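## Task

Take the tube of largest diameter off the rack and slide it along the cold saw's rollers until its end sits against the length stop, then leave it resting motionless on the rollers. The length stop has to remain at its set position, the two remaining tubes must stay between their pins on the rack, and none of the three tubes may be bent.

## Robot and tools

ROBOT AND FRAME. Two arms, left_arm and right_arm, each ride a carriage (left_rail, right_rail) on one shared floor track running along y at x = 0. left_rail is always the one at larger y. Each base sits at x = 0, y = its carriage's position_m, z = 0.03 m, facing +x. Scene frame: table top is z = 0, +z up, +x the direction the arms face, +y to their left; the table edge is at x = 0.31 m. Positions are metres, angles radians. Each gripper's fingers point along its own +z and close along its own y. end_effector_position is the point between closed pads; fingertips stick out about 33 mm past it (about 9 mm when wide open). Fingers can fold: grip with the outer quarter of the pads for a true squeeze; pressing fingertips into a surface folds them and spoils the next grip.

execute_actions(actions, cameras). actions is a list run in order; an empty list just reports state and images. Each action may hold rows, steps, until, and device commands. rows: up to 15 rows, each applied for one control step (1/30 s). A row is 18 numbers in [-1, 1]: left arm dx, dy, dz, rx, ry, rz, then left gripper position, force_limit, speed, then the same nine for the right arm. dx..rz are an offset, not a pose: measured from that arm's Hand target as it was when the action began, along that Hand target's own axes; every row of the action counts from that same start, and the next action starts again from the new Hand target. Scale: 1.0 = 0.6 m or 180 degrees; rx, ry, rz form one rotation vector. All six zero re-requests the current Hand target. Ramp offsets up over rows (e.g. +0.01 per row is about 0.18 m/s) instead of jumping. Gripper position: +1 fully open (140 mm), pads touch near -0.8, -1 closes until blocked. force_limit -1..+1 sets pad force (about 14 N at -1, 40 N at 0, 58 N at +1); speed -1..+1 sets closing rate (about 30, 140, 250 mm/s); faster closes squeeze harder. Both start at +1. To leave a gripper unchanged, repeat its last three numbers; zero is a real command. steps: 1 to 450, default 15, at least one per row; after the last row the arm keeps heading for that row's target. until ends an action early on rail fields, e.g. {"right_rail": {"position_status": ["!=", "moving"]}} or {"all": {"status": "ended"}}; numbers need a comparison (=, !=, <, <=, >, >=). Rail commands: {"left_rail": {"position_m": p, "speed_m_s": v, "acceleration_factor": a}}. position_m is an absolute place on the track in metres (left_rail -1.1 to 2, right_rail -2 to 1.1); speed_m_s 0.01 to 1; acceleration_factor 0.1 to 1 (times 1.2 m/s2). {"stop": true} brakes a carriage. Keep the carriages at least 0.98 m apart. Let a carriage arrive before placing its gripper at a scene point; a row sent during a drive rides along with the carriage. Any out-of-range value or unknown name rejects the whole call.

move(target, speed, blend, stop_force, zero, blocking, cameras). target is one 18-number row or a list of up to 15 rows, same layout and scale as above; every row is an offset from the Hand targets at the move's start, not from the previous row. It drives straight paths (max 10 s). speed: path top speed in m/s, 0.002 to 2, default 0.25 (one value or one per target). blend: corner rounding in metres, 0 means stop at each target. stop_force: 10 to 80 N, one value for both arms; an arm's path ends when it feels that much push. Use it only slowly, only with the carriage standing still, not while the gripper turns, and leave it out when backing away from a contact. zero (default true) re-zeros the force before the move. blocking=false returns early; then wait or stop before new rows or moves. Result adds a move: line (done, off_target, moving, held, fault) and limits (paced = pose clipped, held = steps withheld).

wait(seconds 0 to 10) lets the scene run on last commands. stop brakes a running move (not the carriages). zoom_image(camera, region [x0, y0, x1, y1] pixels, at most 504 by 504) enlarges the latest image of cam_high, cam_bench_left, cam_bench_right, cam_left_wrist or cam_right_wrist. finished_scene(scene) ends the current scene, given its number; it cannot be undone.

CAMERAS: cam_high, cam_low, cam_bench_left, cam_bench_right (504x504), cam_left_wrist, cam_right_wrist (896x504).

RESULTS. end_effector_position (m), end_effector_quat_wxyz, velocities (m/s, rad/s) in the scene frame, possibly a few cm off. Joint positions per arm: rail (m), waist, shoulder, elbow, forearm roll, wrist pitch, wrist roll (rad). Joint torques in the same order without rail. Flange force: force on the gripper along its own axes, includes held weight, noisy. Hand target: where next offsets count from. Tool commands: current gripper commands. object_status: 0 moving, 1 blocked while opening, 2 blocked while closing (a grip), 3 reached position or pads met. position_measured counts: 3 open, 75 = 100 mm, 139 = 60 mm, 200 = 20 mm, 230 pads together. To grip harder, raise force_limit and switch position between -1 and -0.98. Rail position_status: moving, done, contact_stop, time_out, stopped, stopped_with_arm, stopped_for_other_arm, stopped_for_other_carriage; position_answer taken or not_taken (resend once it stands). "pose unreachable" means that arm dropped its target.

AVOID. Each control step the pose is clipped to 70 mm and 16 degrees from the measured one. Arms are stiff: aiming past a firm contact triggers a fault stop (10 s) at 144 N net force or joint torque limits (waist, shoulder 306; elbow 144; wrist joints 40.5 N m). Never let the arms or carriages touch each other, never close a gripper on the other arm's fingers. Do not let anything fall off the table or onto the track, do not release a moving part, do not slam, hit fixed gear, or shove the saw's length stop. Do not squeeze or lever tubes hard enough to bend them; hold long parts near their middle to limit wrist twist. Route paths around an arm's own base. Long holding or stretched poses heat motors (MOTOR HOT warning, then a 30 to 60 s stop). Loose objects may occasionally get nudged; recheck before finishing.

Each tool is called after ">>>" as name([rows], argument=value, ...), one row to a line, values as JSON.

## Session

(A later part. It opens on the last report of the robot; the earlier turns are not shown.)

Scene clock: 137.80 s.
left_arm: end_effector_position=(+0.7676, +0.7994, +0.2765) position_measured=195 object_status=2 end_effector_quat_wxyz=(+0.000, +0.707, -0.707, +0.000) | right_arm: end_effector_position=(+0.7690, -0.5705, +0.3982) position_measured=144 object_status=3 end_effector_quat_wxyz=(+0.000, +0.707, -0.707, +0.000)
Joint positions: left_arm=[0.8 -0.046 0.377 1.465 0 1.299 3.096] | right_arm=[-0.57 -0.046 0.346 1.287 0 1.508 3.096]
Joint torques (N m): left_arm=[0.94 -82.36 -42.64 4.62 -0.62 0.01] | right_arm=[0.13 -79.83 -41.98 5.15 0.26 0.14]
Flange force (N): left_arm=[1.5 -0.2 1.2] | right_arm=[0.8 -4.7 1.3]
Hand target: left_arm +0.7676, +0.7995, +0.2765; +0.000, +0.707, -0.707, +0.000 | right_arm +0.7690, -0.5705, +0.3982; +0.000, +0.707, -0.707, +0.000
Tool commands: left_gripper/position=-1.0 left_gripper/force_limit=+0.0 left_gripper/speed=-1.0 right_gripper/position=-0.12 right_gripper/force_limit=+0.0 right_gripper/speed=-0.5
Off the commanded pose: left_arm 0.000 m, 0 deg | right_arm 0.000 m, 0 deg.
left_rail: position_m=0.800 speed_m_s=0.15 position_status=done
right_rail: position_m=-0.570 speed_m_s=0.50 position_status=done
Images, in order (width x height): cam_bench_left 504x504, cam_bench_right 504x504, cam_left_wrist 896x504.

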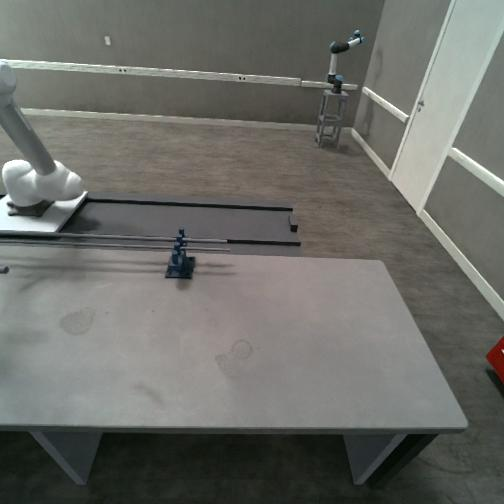

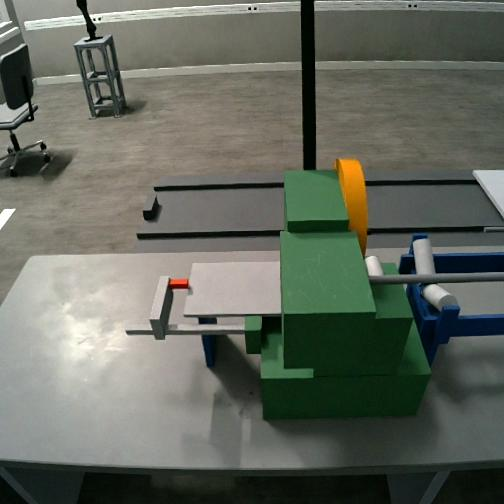

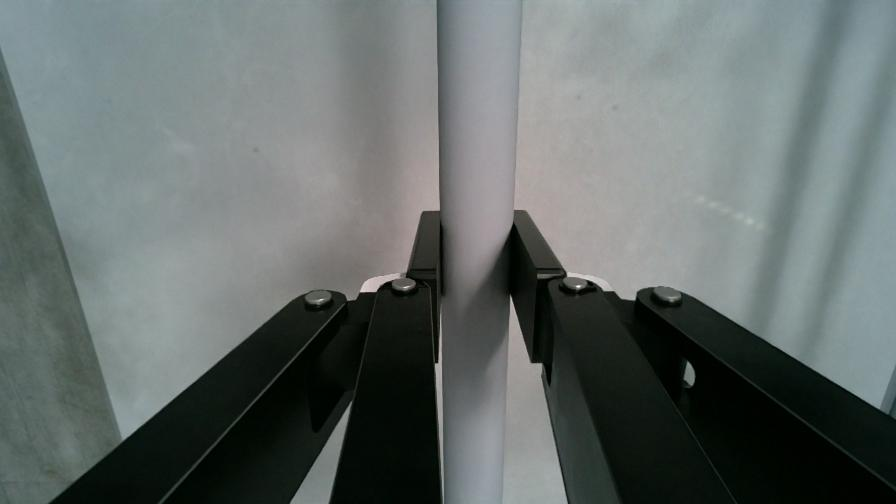

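>>> execute_actions([
  {"rows":[[0,0,0,0,0,0,-0.12,-1,-0.5,0,0,0,0,0,0,-0.12,0,-0.5]],"steps":20},
  {"left_rail":{"position_m":0.96,"speed_m_s":0.2,"acceleration_factor":0.6},"steps":90,"until":{"left_rail":{"position_status":["!=","moving"]}}},
  {"rows":[[0,0,0,0,0,0,-1,-1,-1,0,0,0,0,0,0,-0.12,0,-0.5]],"steps":50},
], cameras=["cam_left_wrist","cam_bench_left","cam_bench_right"])

Scene clock: 146.27 s.
left_arm: end_effector_position=(+0.7676, +0.9595, +0.2765) position_measured=193 object_status=2 end_effector_quat_wxyz=(+0.000, +0.707, -0.707, +0.000) | right_arm: end_effector_position=(+0.7690, -0.5705, +0.3982) position_measured=144 object_status=3 end_effector_quat_wxyz=(+0.000, +0.707, -0.707, +0.000)
Joint positions: left_arm=[0.96 -0.046 0.377 1.465 0 1.299 3.096] | right_arm=[-0.57 -0.046 0.346 1.287 0 1.508 3.096]
Joint torques (N m): left_arm=[0.57 -79.77 -41.54 4.47 -1.21 0.07] | right_arm=[-0.31 -79.46 -41.95 5.12 0.25 0.15]
Flange force (N): left_arm=[1.1 0.7 -2.3] | right_arm=[0.1 -3.9 0.9]
Flange force at the end of the 1st action (N): left_arm=[1.9 -3.0 -1.6] | right_arm=[-0.4 -3.1 0.7]
Flange force at the end of the 2nd action (N): left_arm=[2.3 -3.2 -1.9] | right_arm=[0.5 -3.9 0.9]
Hand target: left_arm +0.7676, +0.9595, +0.2765; +0.000, +0.707, -0.707, +0.000 | right_arm +0.7690, -0.5705, +0.3982; +0.000, +0.707, -0.707, +0.000
Off the commanded pose: left_arm 0.000 m, 0 deg | right_arm 0.000 m, 0 deg.
left_rail: position_m=0.960 speed_m_s=0.20 position_status=done
right_rail: position_m=-0.570 speed_m_s=0.50 position_status=done
Images, in order (width x height): cam_bench_left 504x504, cam_bench_right 504x504, cam_left_wrist 896x504.

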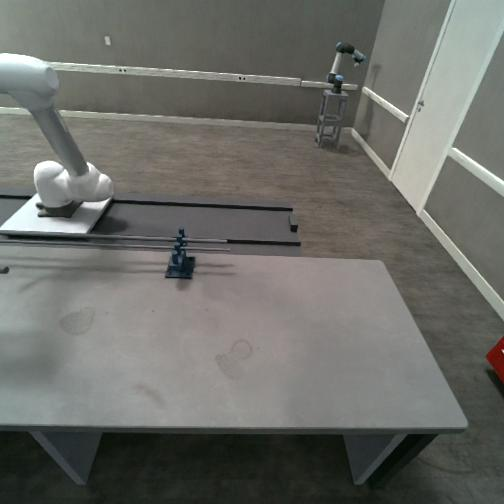

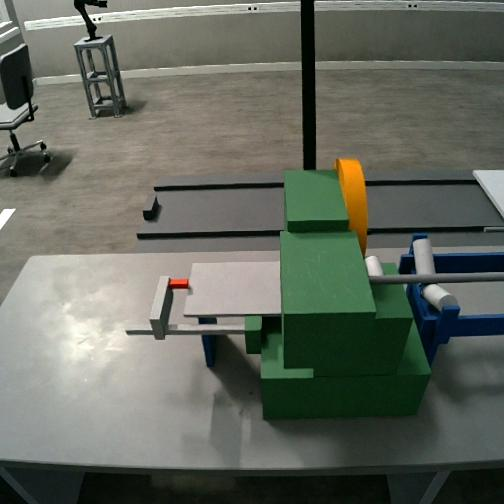

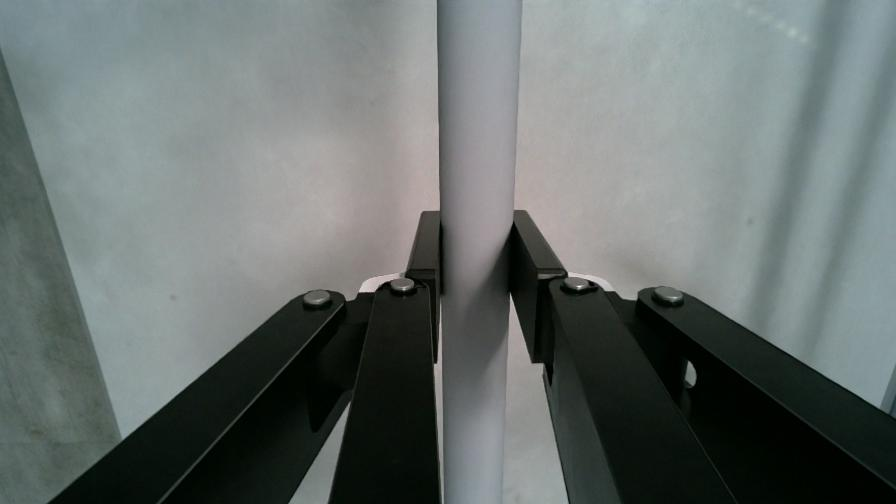

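>>> execute_actions([
  {"left_rail":{"position_m":0.86,"speed_m_s":0.1,"acceleration_factor":0.3},"steps":90,"until":{"left_rail":{"position_status":["!=","moving"]}}},
], cameras=["cam_bench_right"])

>>> zoom_image(camera="cam_bench_right", region=[130, 200, 430, 400])

Scene clock: 150.33 s.
left_arm: end_effector_position=(+0.7676, +0.8595, +0.2765) position_measured=193 object_status=2 end_effector_quat_wxyz=(+0.000, +0.707, -0.707, +0.000) | right_arm: end_effector_position=(+0.7690, -0.5705, +0.3982) position_measured=144 object_status=3 end_effector_quat_wxyz=(+0.000, +0.707, -0.707, +0.000)
Joint positions: left_arm=[0.86 -0.046 0.377 1.465 0 1.299 3.096] | right_arm=[-0.57 -0.046 0.346 1.287 0 1.508 3.096]
Joint torques (N m): left_arm=[1.69 -78 -40.77 4.79 -1.52 0] | right_arm=[-0.04 -79.66 -42.16 5.14 0.31 0.13]
Flange force (N): left_arm=[2.5 1.4 -4.5] | right_arm=[0.3 -3.6 1.3]
Hand target: left_arm +0.7676, +0.8595, +0.2765; +0.000, +0.707, -0.707, +0.000 | right_arm +0.7690, -0.5705, +0.3982; +0.000, +0.707, -0.707, +0.000
Tool commands: left_gripper/position=-1.0 left_gripper/force_limit=-1.0 left_gripper/speed=-1.0 right_gripper/position=-0.12 right_gripper/force_limit=+0.0 right_gripper/speed=-0.5
Off the commanded pose: left_arm 0.000 m, 0 deg | right_arm 0.000 m, 0 deg.
left_rail: position_m=0.860 speed_m_s=0.10 position_status=done
right_rail: position_m=-0.570 speed_m_s=0.50 position_status=done
Images, in order (width x height): cam_bench_right 504x504.

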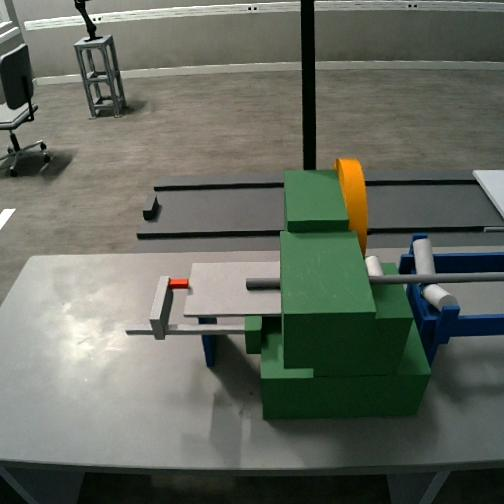

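Scaled by 1.680 from the camera's 504x504 image, which has a finer 720x720 frame.

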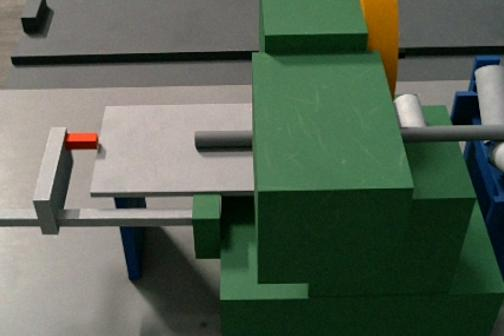

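>>> execute_actions([
  {"left_rail":{"position_m":0.74,"speed_m_s":0.1,"acceleration_factor":0.3},"steps":90,"until":{"left_rail":{"position_status":["!=","moving"]}}},
  {"rows":[[0,0.0015,-0.001,0,0,0,-1,-1,-1,0,0,0,0,0,0,-0.12,0,-0.5],[0,0.003,-0.002,0,0,0,-1,-1,-1,0,0,0,0,0,0,-0.12,0,-0.5]],"steps":15},
], cameras=["cam_bench_right","cam_left_wrist"])

>>> zoom_image(camera="cam_bench_right", region=[150, 230, 300, 330])

Scene clock: 158.93 s.
left_arm: end_effector_position=(+0.7658, +0.7395, +0.2777) position_measured=193 object_status=2 end_effector_quat_wxyz=(+0.000, +0.707, -0.707, +0.000) | right_arm: end_effector_position=(+0.7690, -0.5705, +0.3982) position_measured=144 object_status=3 end_effector_quat_wxyz=(+0.000, +0.707, -0.707, +0.000)
Joint positions: left_arm=[0.74 -0.046 0.374 1.468 0 1.3 3.096] | right_arm=[-0.57 -0.046 0.346 1.287 0 1.508 3.096]
Joint torques (N m): left_arm=[0.98 -83.66 -41.19 4.56 0.9 0.16] | right_arm=[-0.1 -79.77 -42.23 5.13 0.3 0.17]
Flange force (N): left_arm=[1.9 -5.9 3.1] | right_arm=[0.4 -3.9 1.3]
Flange force at the end of the 1st action (N): left_arm=[1.8 2.7 -8.5] | right_arm=[0.3 -4.2 0.9]
Hand target: left_arm +0.7658, +0.7395, +0.2777; +0.000, +0.707, -0.707, +0.000 | right_arm +0.7690, -0.5705, +0.3982; +0.000, +0.707, -0.707, +0.000
Off the commanded pose: left_arm 0.000 m, 0 deg | right_arm 0.000 m, 0 deg.
left_rail: position_m=0.740 speed_m_s=0.10 position_status=done
right_rail: position_m=-0.570 speed_m_s=0.50 position_status=done
Images, in order (width x height): cam_bench_right 504x504, cam_left_wrist 896x504.

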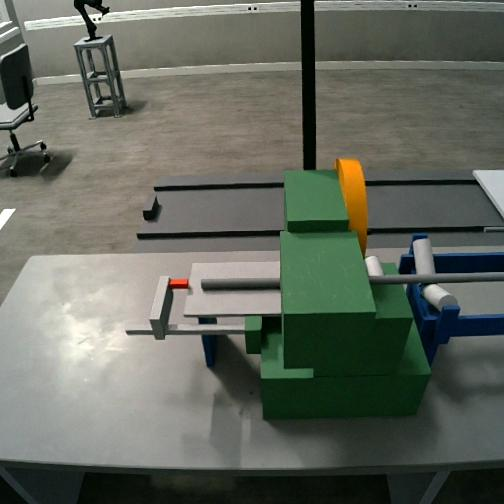

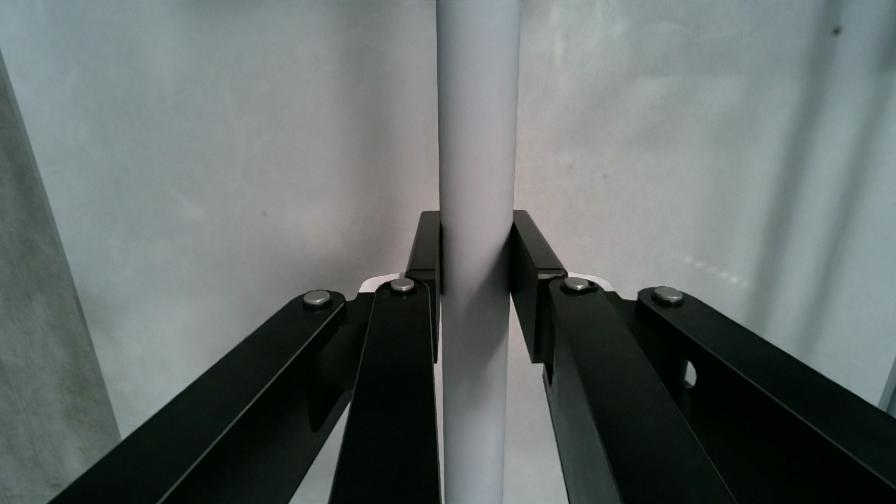

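Scaled by 3.360 from the camera's 504x504 image, which has a finer 720x720 frame.

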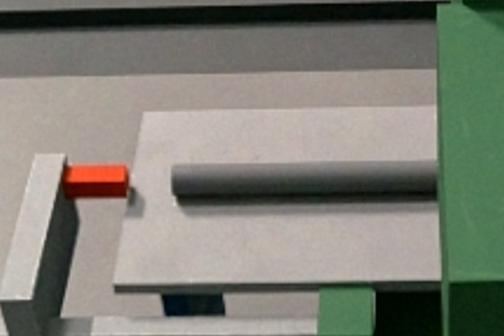

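>>> move(target=[0.035,0,0,0,0,0,-1,-1,-1, 0,0,0,0,0,0,-0.12,0,-0.5], speed=0.04, cameras=[])

>>> move(target=[0.05,0,0,0,0,0,-1,-1,-1, 0,0,0,0,0,0,-0.12,0,-0.5], speed=0.01, stop_force=10, cameras=["cam_bench_right"])

>>> zoom_image(camera="cam_bench_right", region=[150, 230, 300, 330])

Scene clock: 164.20 s.
left_arm: end_effector_position=(+0.7658, +0.7184, +0.2777) position_measured=193 object_status=2 end_effector_quat_wxyz=(+0.000, +0.707, -0.707, +0.000) | right_arm: end_effector_position=(+0.7690, -0.5705, +0.3982) position_measured=144 object_status=3 end_effector_quat_wxyz=(+0.000, +0.707, -0.707, +0.000)
Joint positions: left_arm=[0.74 -0.073 0.374 1.467 0 1.3 3.068] | right_arm=[-0.57 -0.046 0.346 1.287 0 1.508 3.096]
Joint torques (N m): left_arm=[-0.28 -83.27 -41.56 4.09 0.6 0.2] | right_arm=[0.1 -79.43 -42.02 5.11 0.35 0.16]
Flange force (N): left_arm=[0.2 -3.8 2.6] | right_arm=[0.7 -3.6 1.1]
Hand target: left_arm +0.7658, +0.7185, +0.2777; +0.000, +0.707, -0.707, +0.000 | right_arm +0.7690, -0.5705, +0.3982; +0.000, +0.707, -0.707, +0.000
Off the commanded pose: left_arm 0.000 m, 0 deg | right_arm 0.000 m, 0 deg.
left_rail: position_m=0.740 speed_m_s=0.10 position_status=done
right_rail: position_m=-0.570 speed_m_s=0.50 position_status=done
move: done
No camera images: "cameras" was empty.

Scene clock: 166.53 s.
left_arm: end_effector_position=(+0.7658, +0.7011, +0.2777) position_measured=193 object_status=2 end_effector_quat_wxyz=(+0.000, +0.707, -0.707, +0.000) | right_arm: end_effector_position=(+0.7690, -0.5705, +0.3982) position_measured=144 object_status=3 end_effector_quat_wxyz=(+0.000, +0.707, -0.707, +0.000)
Joint positions: left_arm=[0.74 -0.096 0.375 1.465 0 1.301 3.046] | right_arm=[-0.57 -0.046 0.346 1.287 0 1.508 3.096]
Joint torques (N m): left_arm=[-9.37 -82.93 -41.43 0.4 0.26 0.03] | right_arm=[0.04 -79.45 -42.16 5.13 0.33 0.2]
Flange force (N): left_arm=[-11.6 -5.3 2.2] | right_arm=[0.5 -2.9 1.1]
Hand target: left_arm +0.7658, +0.7011, +0.2777; +0.000, +0.707, -0.707, +0.000 (not the last commanded pose) | right_arm +0.7690, -0.5705, +0.3982; +0.000, +0.707, -0.707, +0.000
Off the commanded pose: left_arm 0.013 m, 0 deg | right_arm 0.000 m, 0 deg.
left_rail: position_m=0.740 speed_m_s=0.10 position_status=done
right_rail: position_m=-0.570 speed_m_s=0.50 position_status=done
move: contact (left_arm)
Images, in order (width x height): cam_bench_right 504x504.

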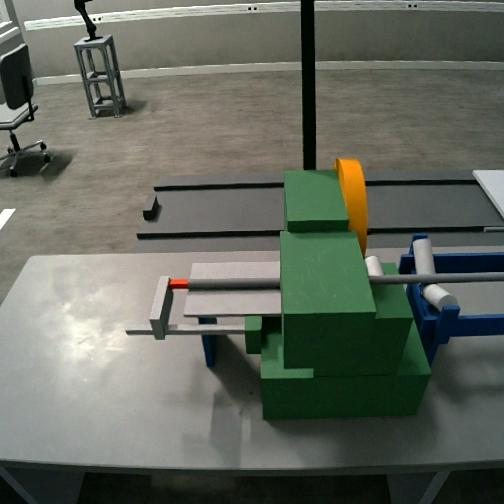

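Scaled by 3.360 from the camera's 504x504 image, which has a finer 720x720 frame.

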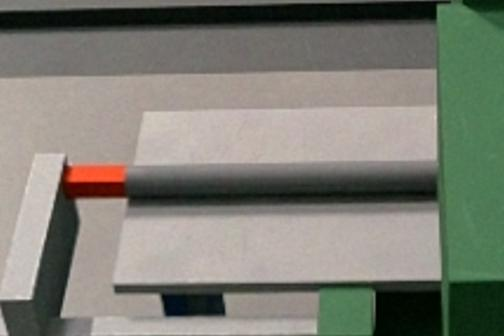

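>>> move([
  [0,0,0,0,0,0,-0.12,-1,-0.8, 0,0,0,0,0,0,-0.12,0,-0.5],
  [0,0,-0.2,0,0,0,-0.12,-1,-0.8, 0,0,0,0,0,0,-0.12,0,-0.5],
], speed=[0.02,0.15])

>>> zoom_image(camera="cam_bench_right", region=[150, 230, 300, 330])

>>> zoom_image(camera="cam_high", region=[180, 0, 400, 280])

Scene clock: 173.17 s.
left_arm: end_effector_position=(+0.7657, +0.7011, +0.3978) position_measured=144 object_status=3 end_effector_quat_wxyz=(+0.000, +0.707, -0.707, +0.000) | right_arm: end_effector_position=(+0.7690, -0.5705, +0.3982) position_measured=144 object_status=3 end_effector_quat_wxyz=(+0.000, +0.707, -0.707, +0.000)
Joint positions: left_arm=[0.74 -0.096 0.342 1.293 0 1.506 3.046] | right_arm=[-0.57 -0.046 0.346 1.287 0 1.508 3.096]
Joint torques (N m): left_arm=[1.19 -78.32 -40.88 4.65 0.05 0.08] | right_arm=[-0.22 -79.81 -42.21 5.13 0.23 0.1]
Flange force (N): left_arm=[2.1 -3.6 -3.4] | right_arm=[0.1 -3.7 0.8]
Hand target: left_arm +0.7658, +0.7011, +0.3977; +0.000, +0.707, -0.707, +0.000 | right_arm +0.7690, -0.5705, +0.3982; +0.000, +0.707, -0.707, +0.000
Off the commanded pose: left_arm 0.000 m, 0 deg | right_arm 0.000 m, 0 deg.
left_rail: position_m=0.740 speed_m_s=0.10 position_status=done
right_rail: position_m=-0.570 speed_m_s=0.50 position_status=done
move: done

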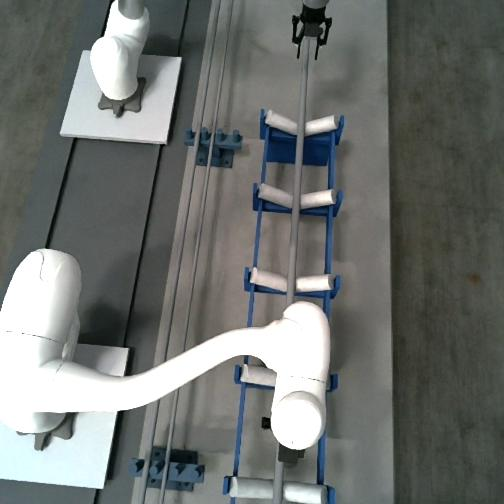

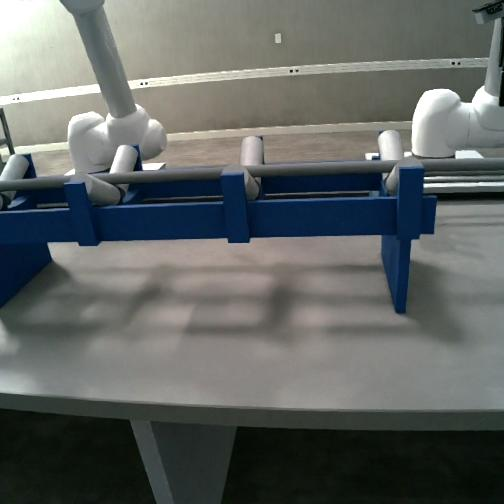

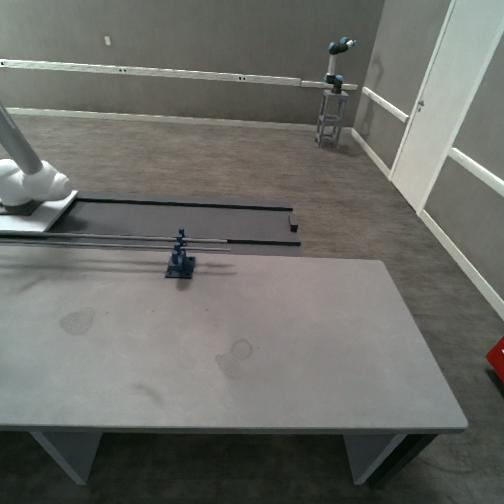

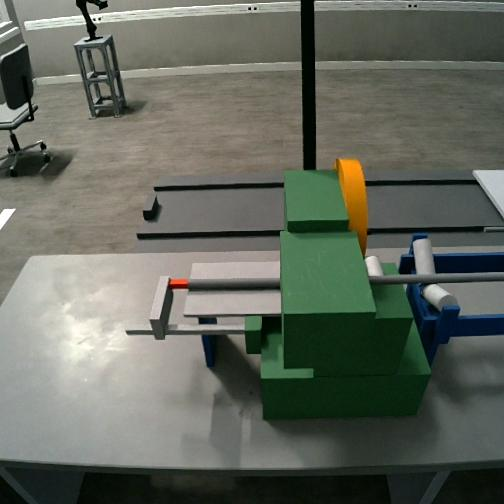

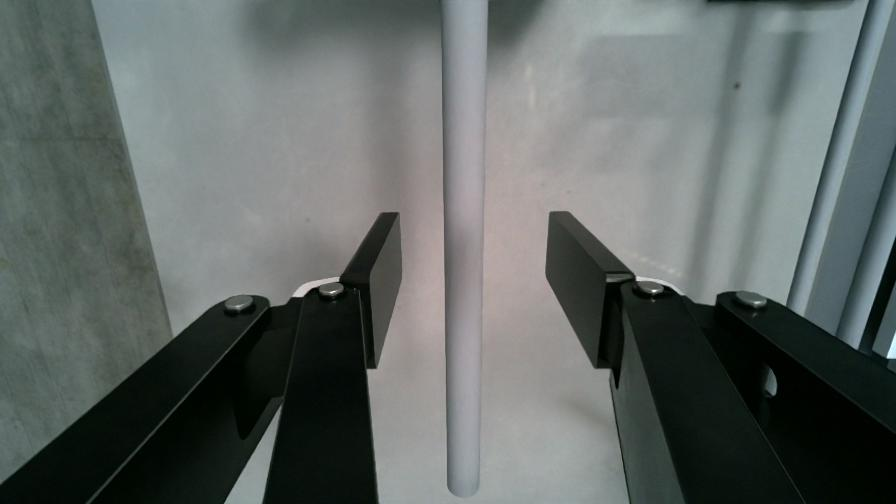

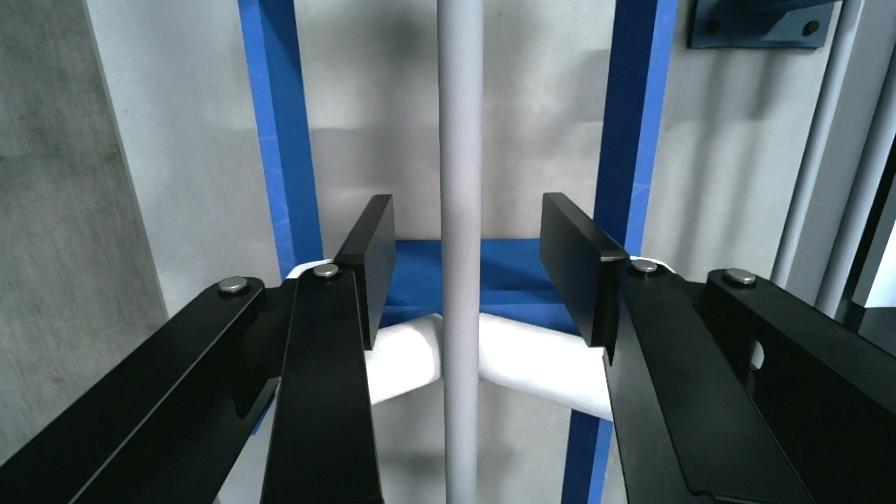

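Scaled by 3.360 from the camera's 504x504 image, which has a finer 720x720 frame.

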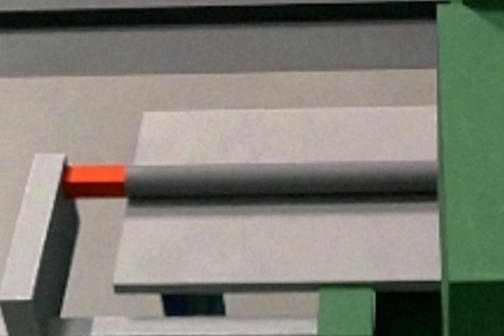

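Scaled by 1.800 from the camera's 504x504 image, which has a finer 720x720 frame.

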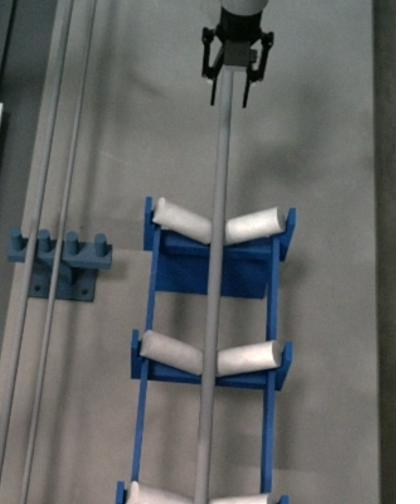

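>>> finished_scene(scene=2)

The scene is finished: the task was done.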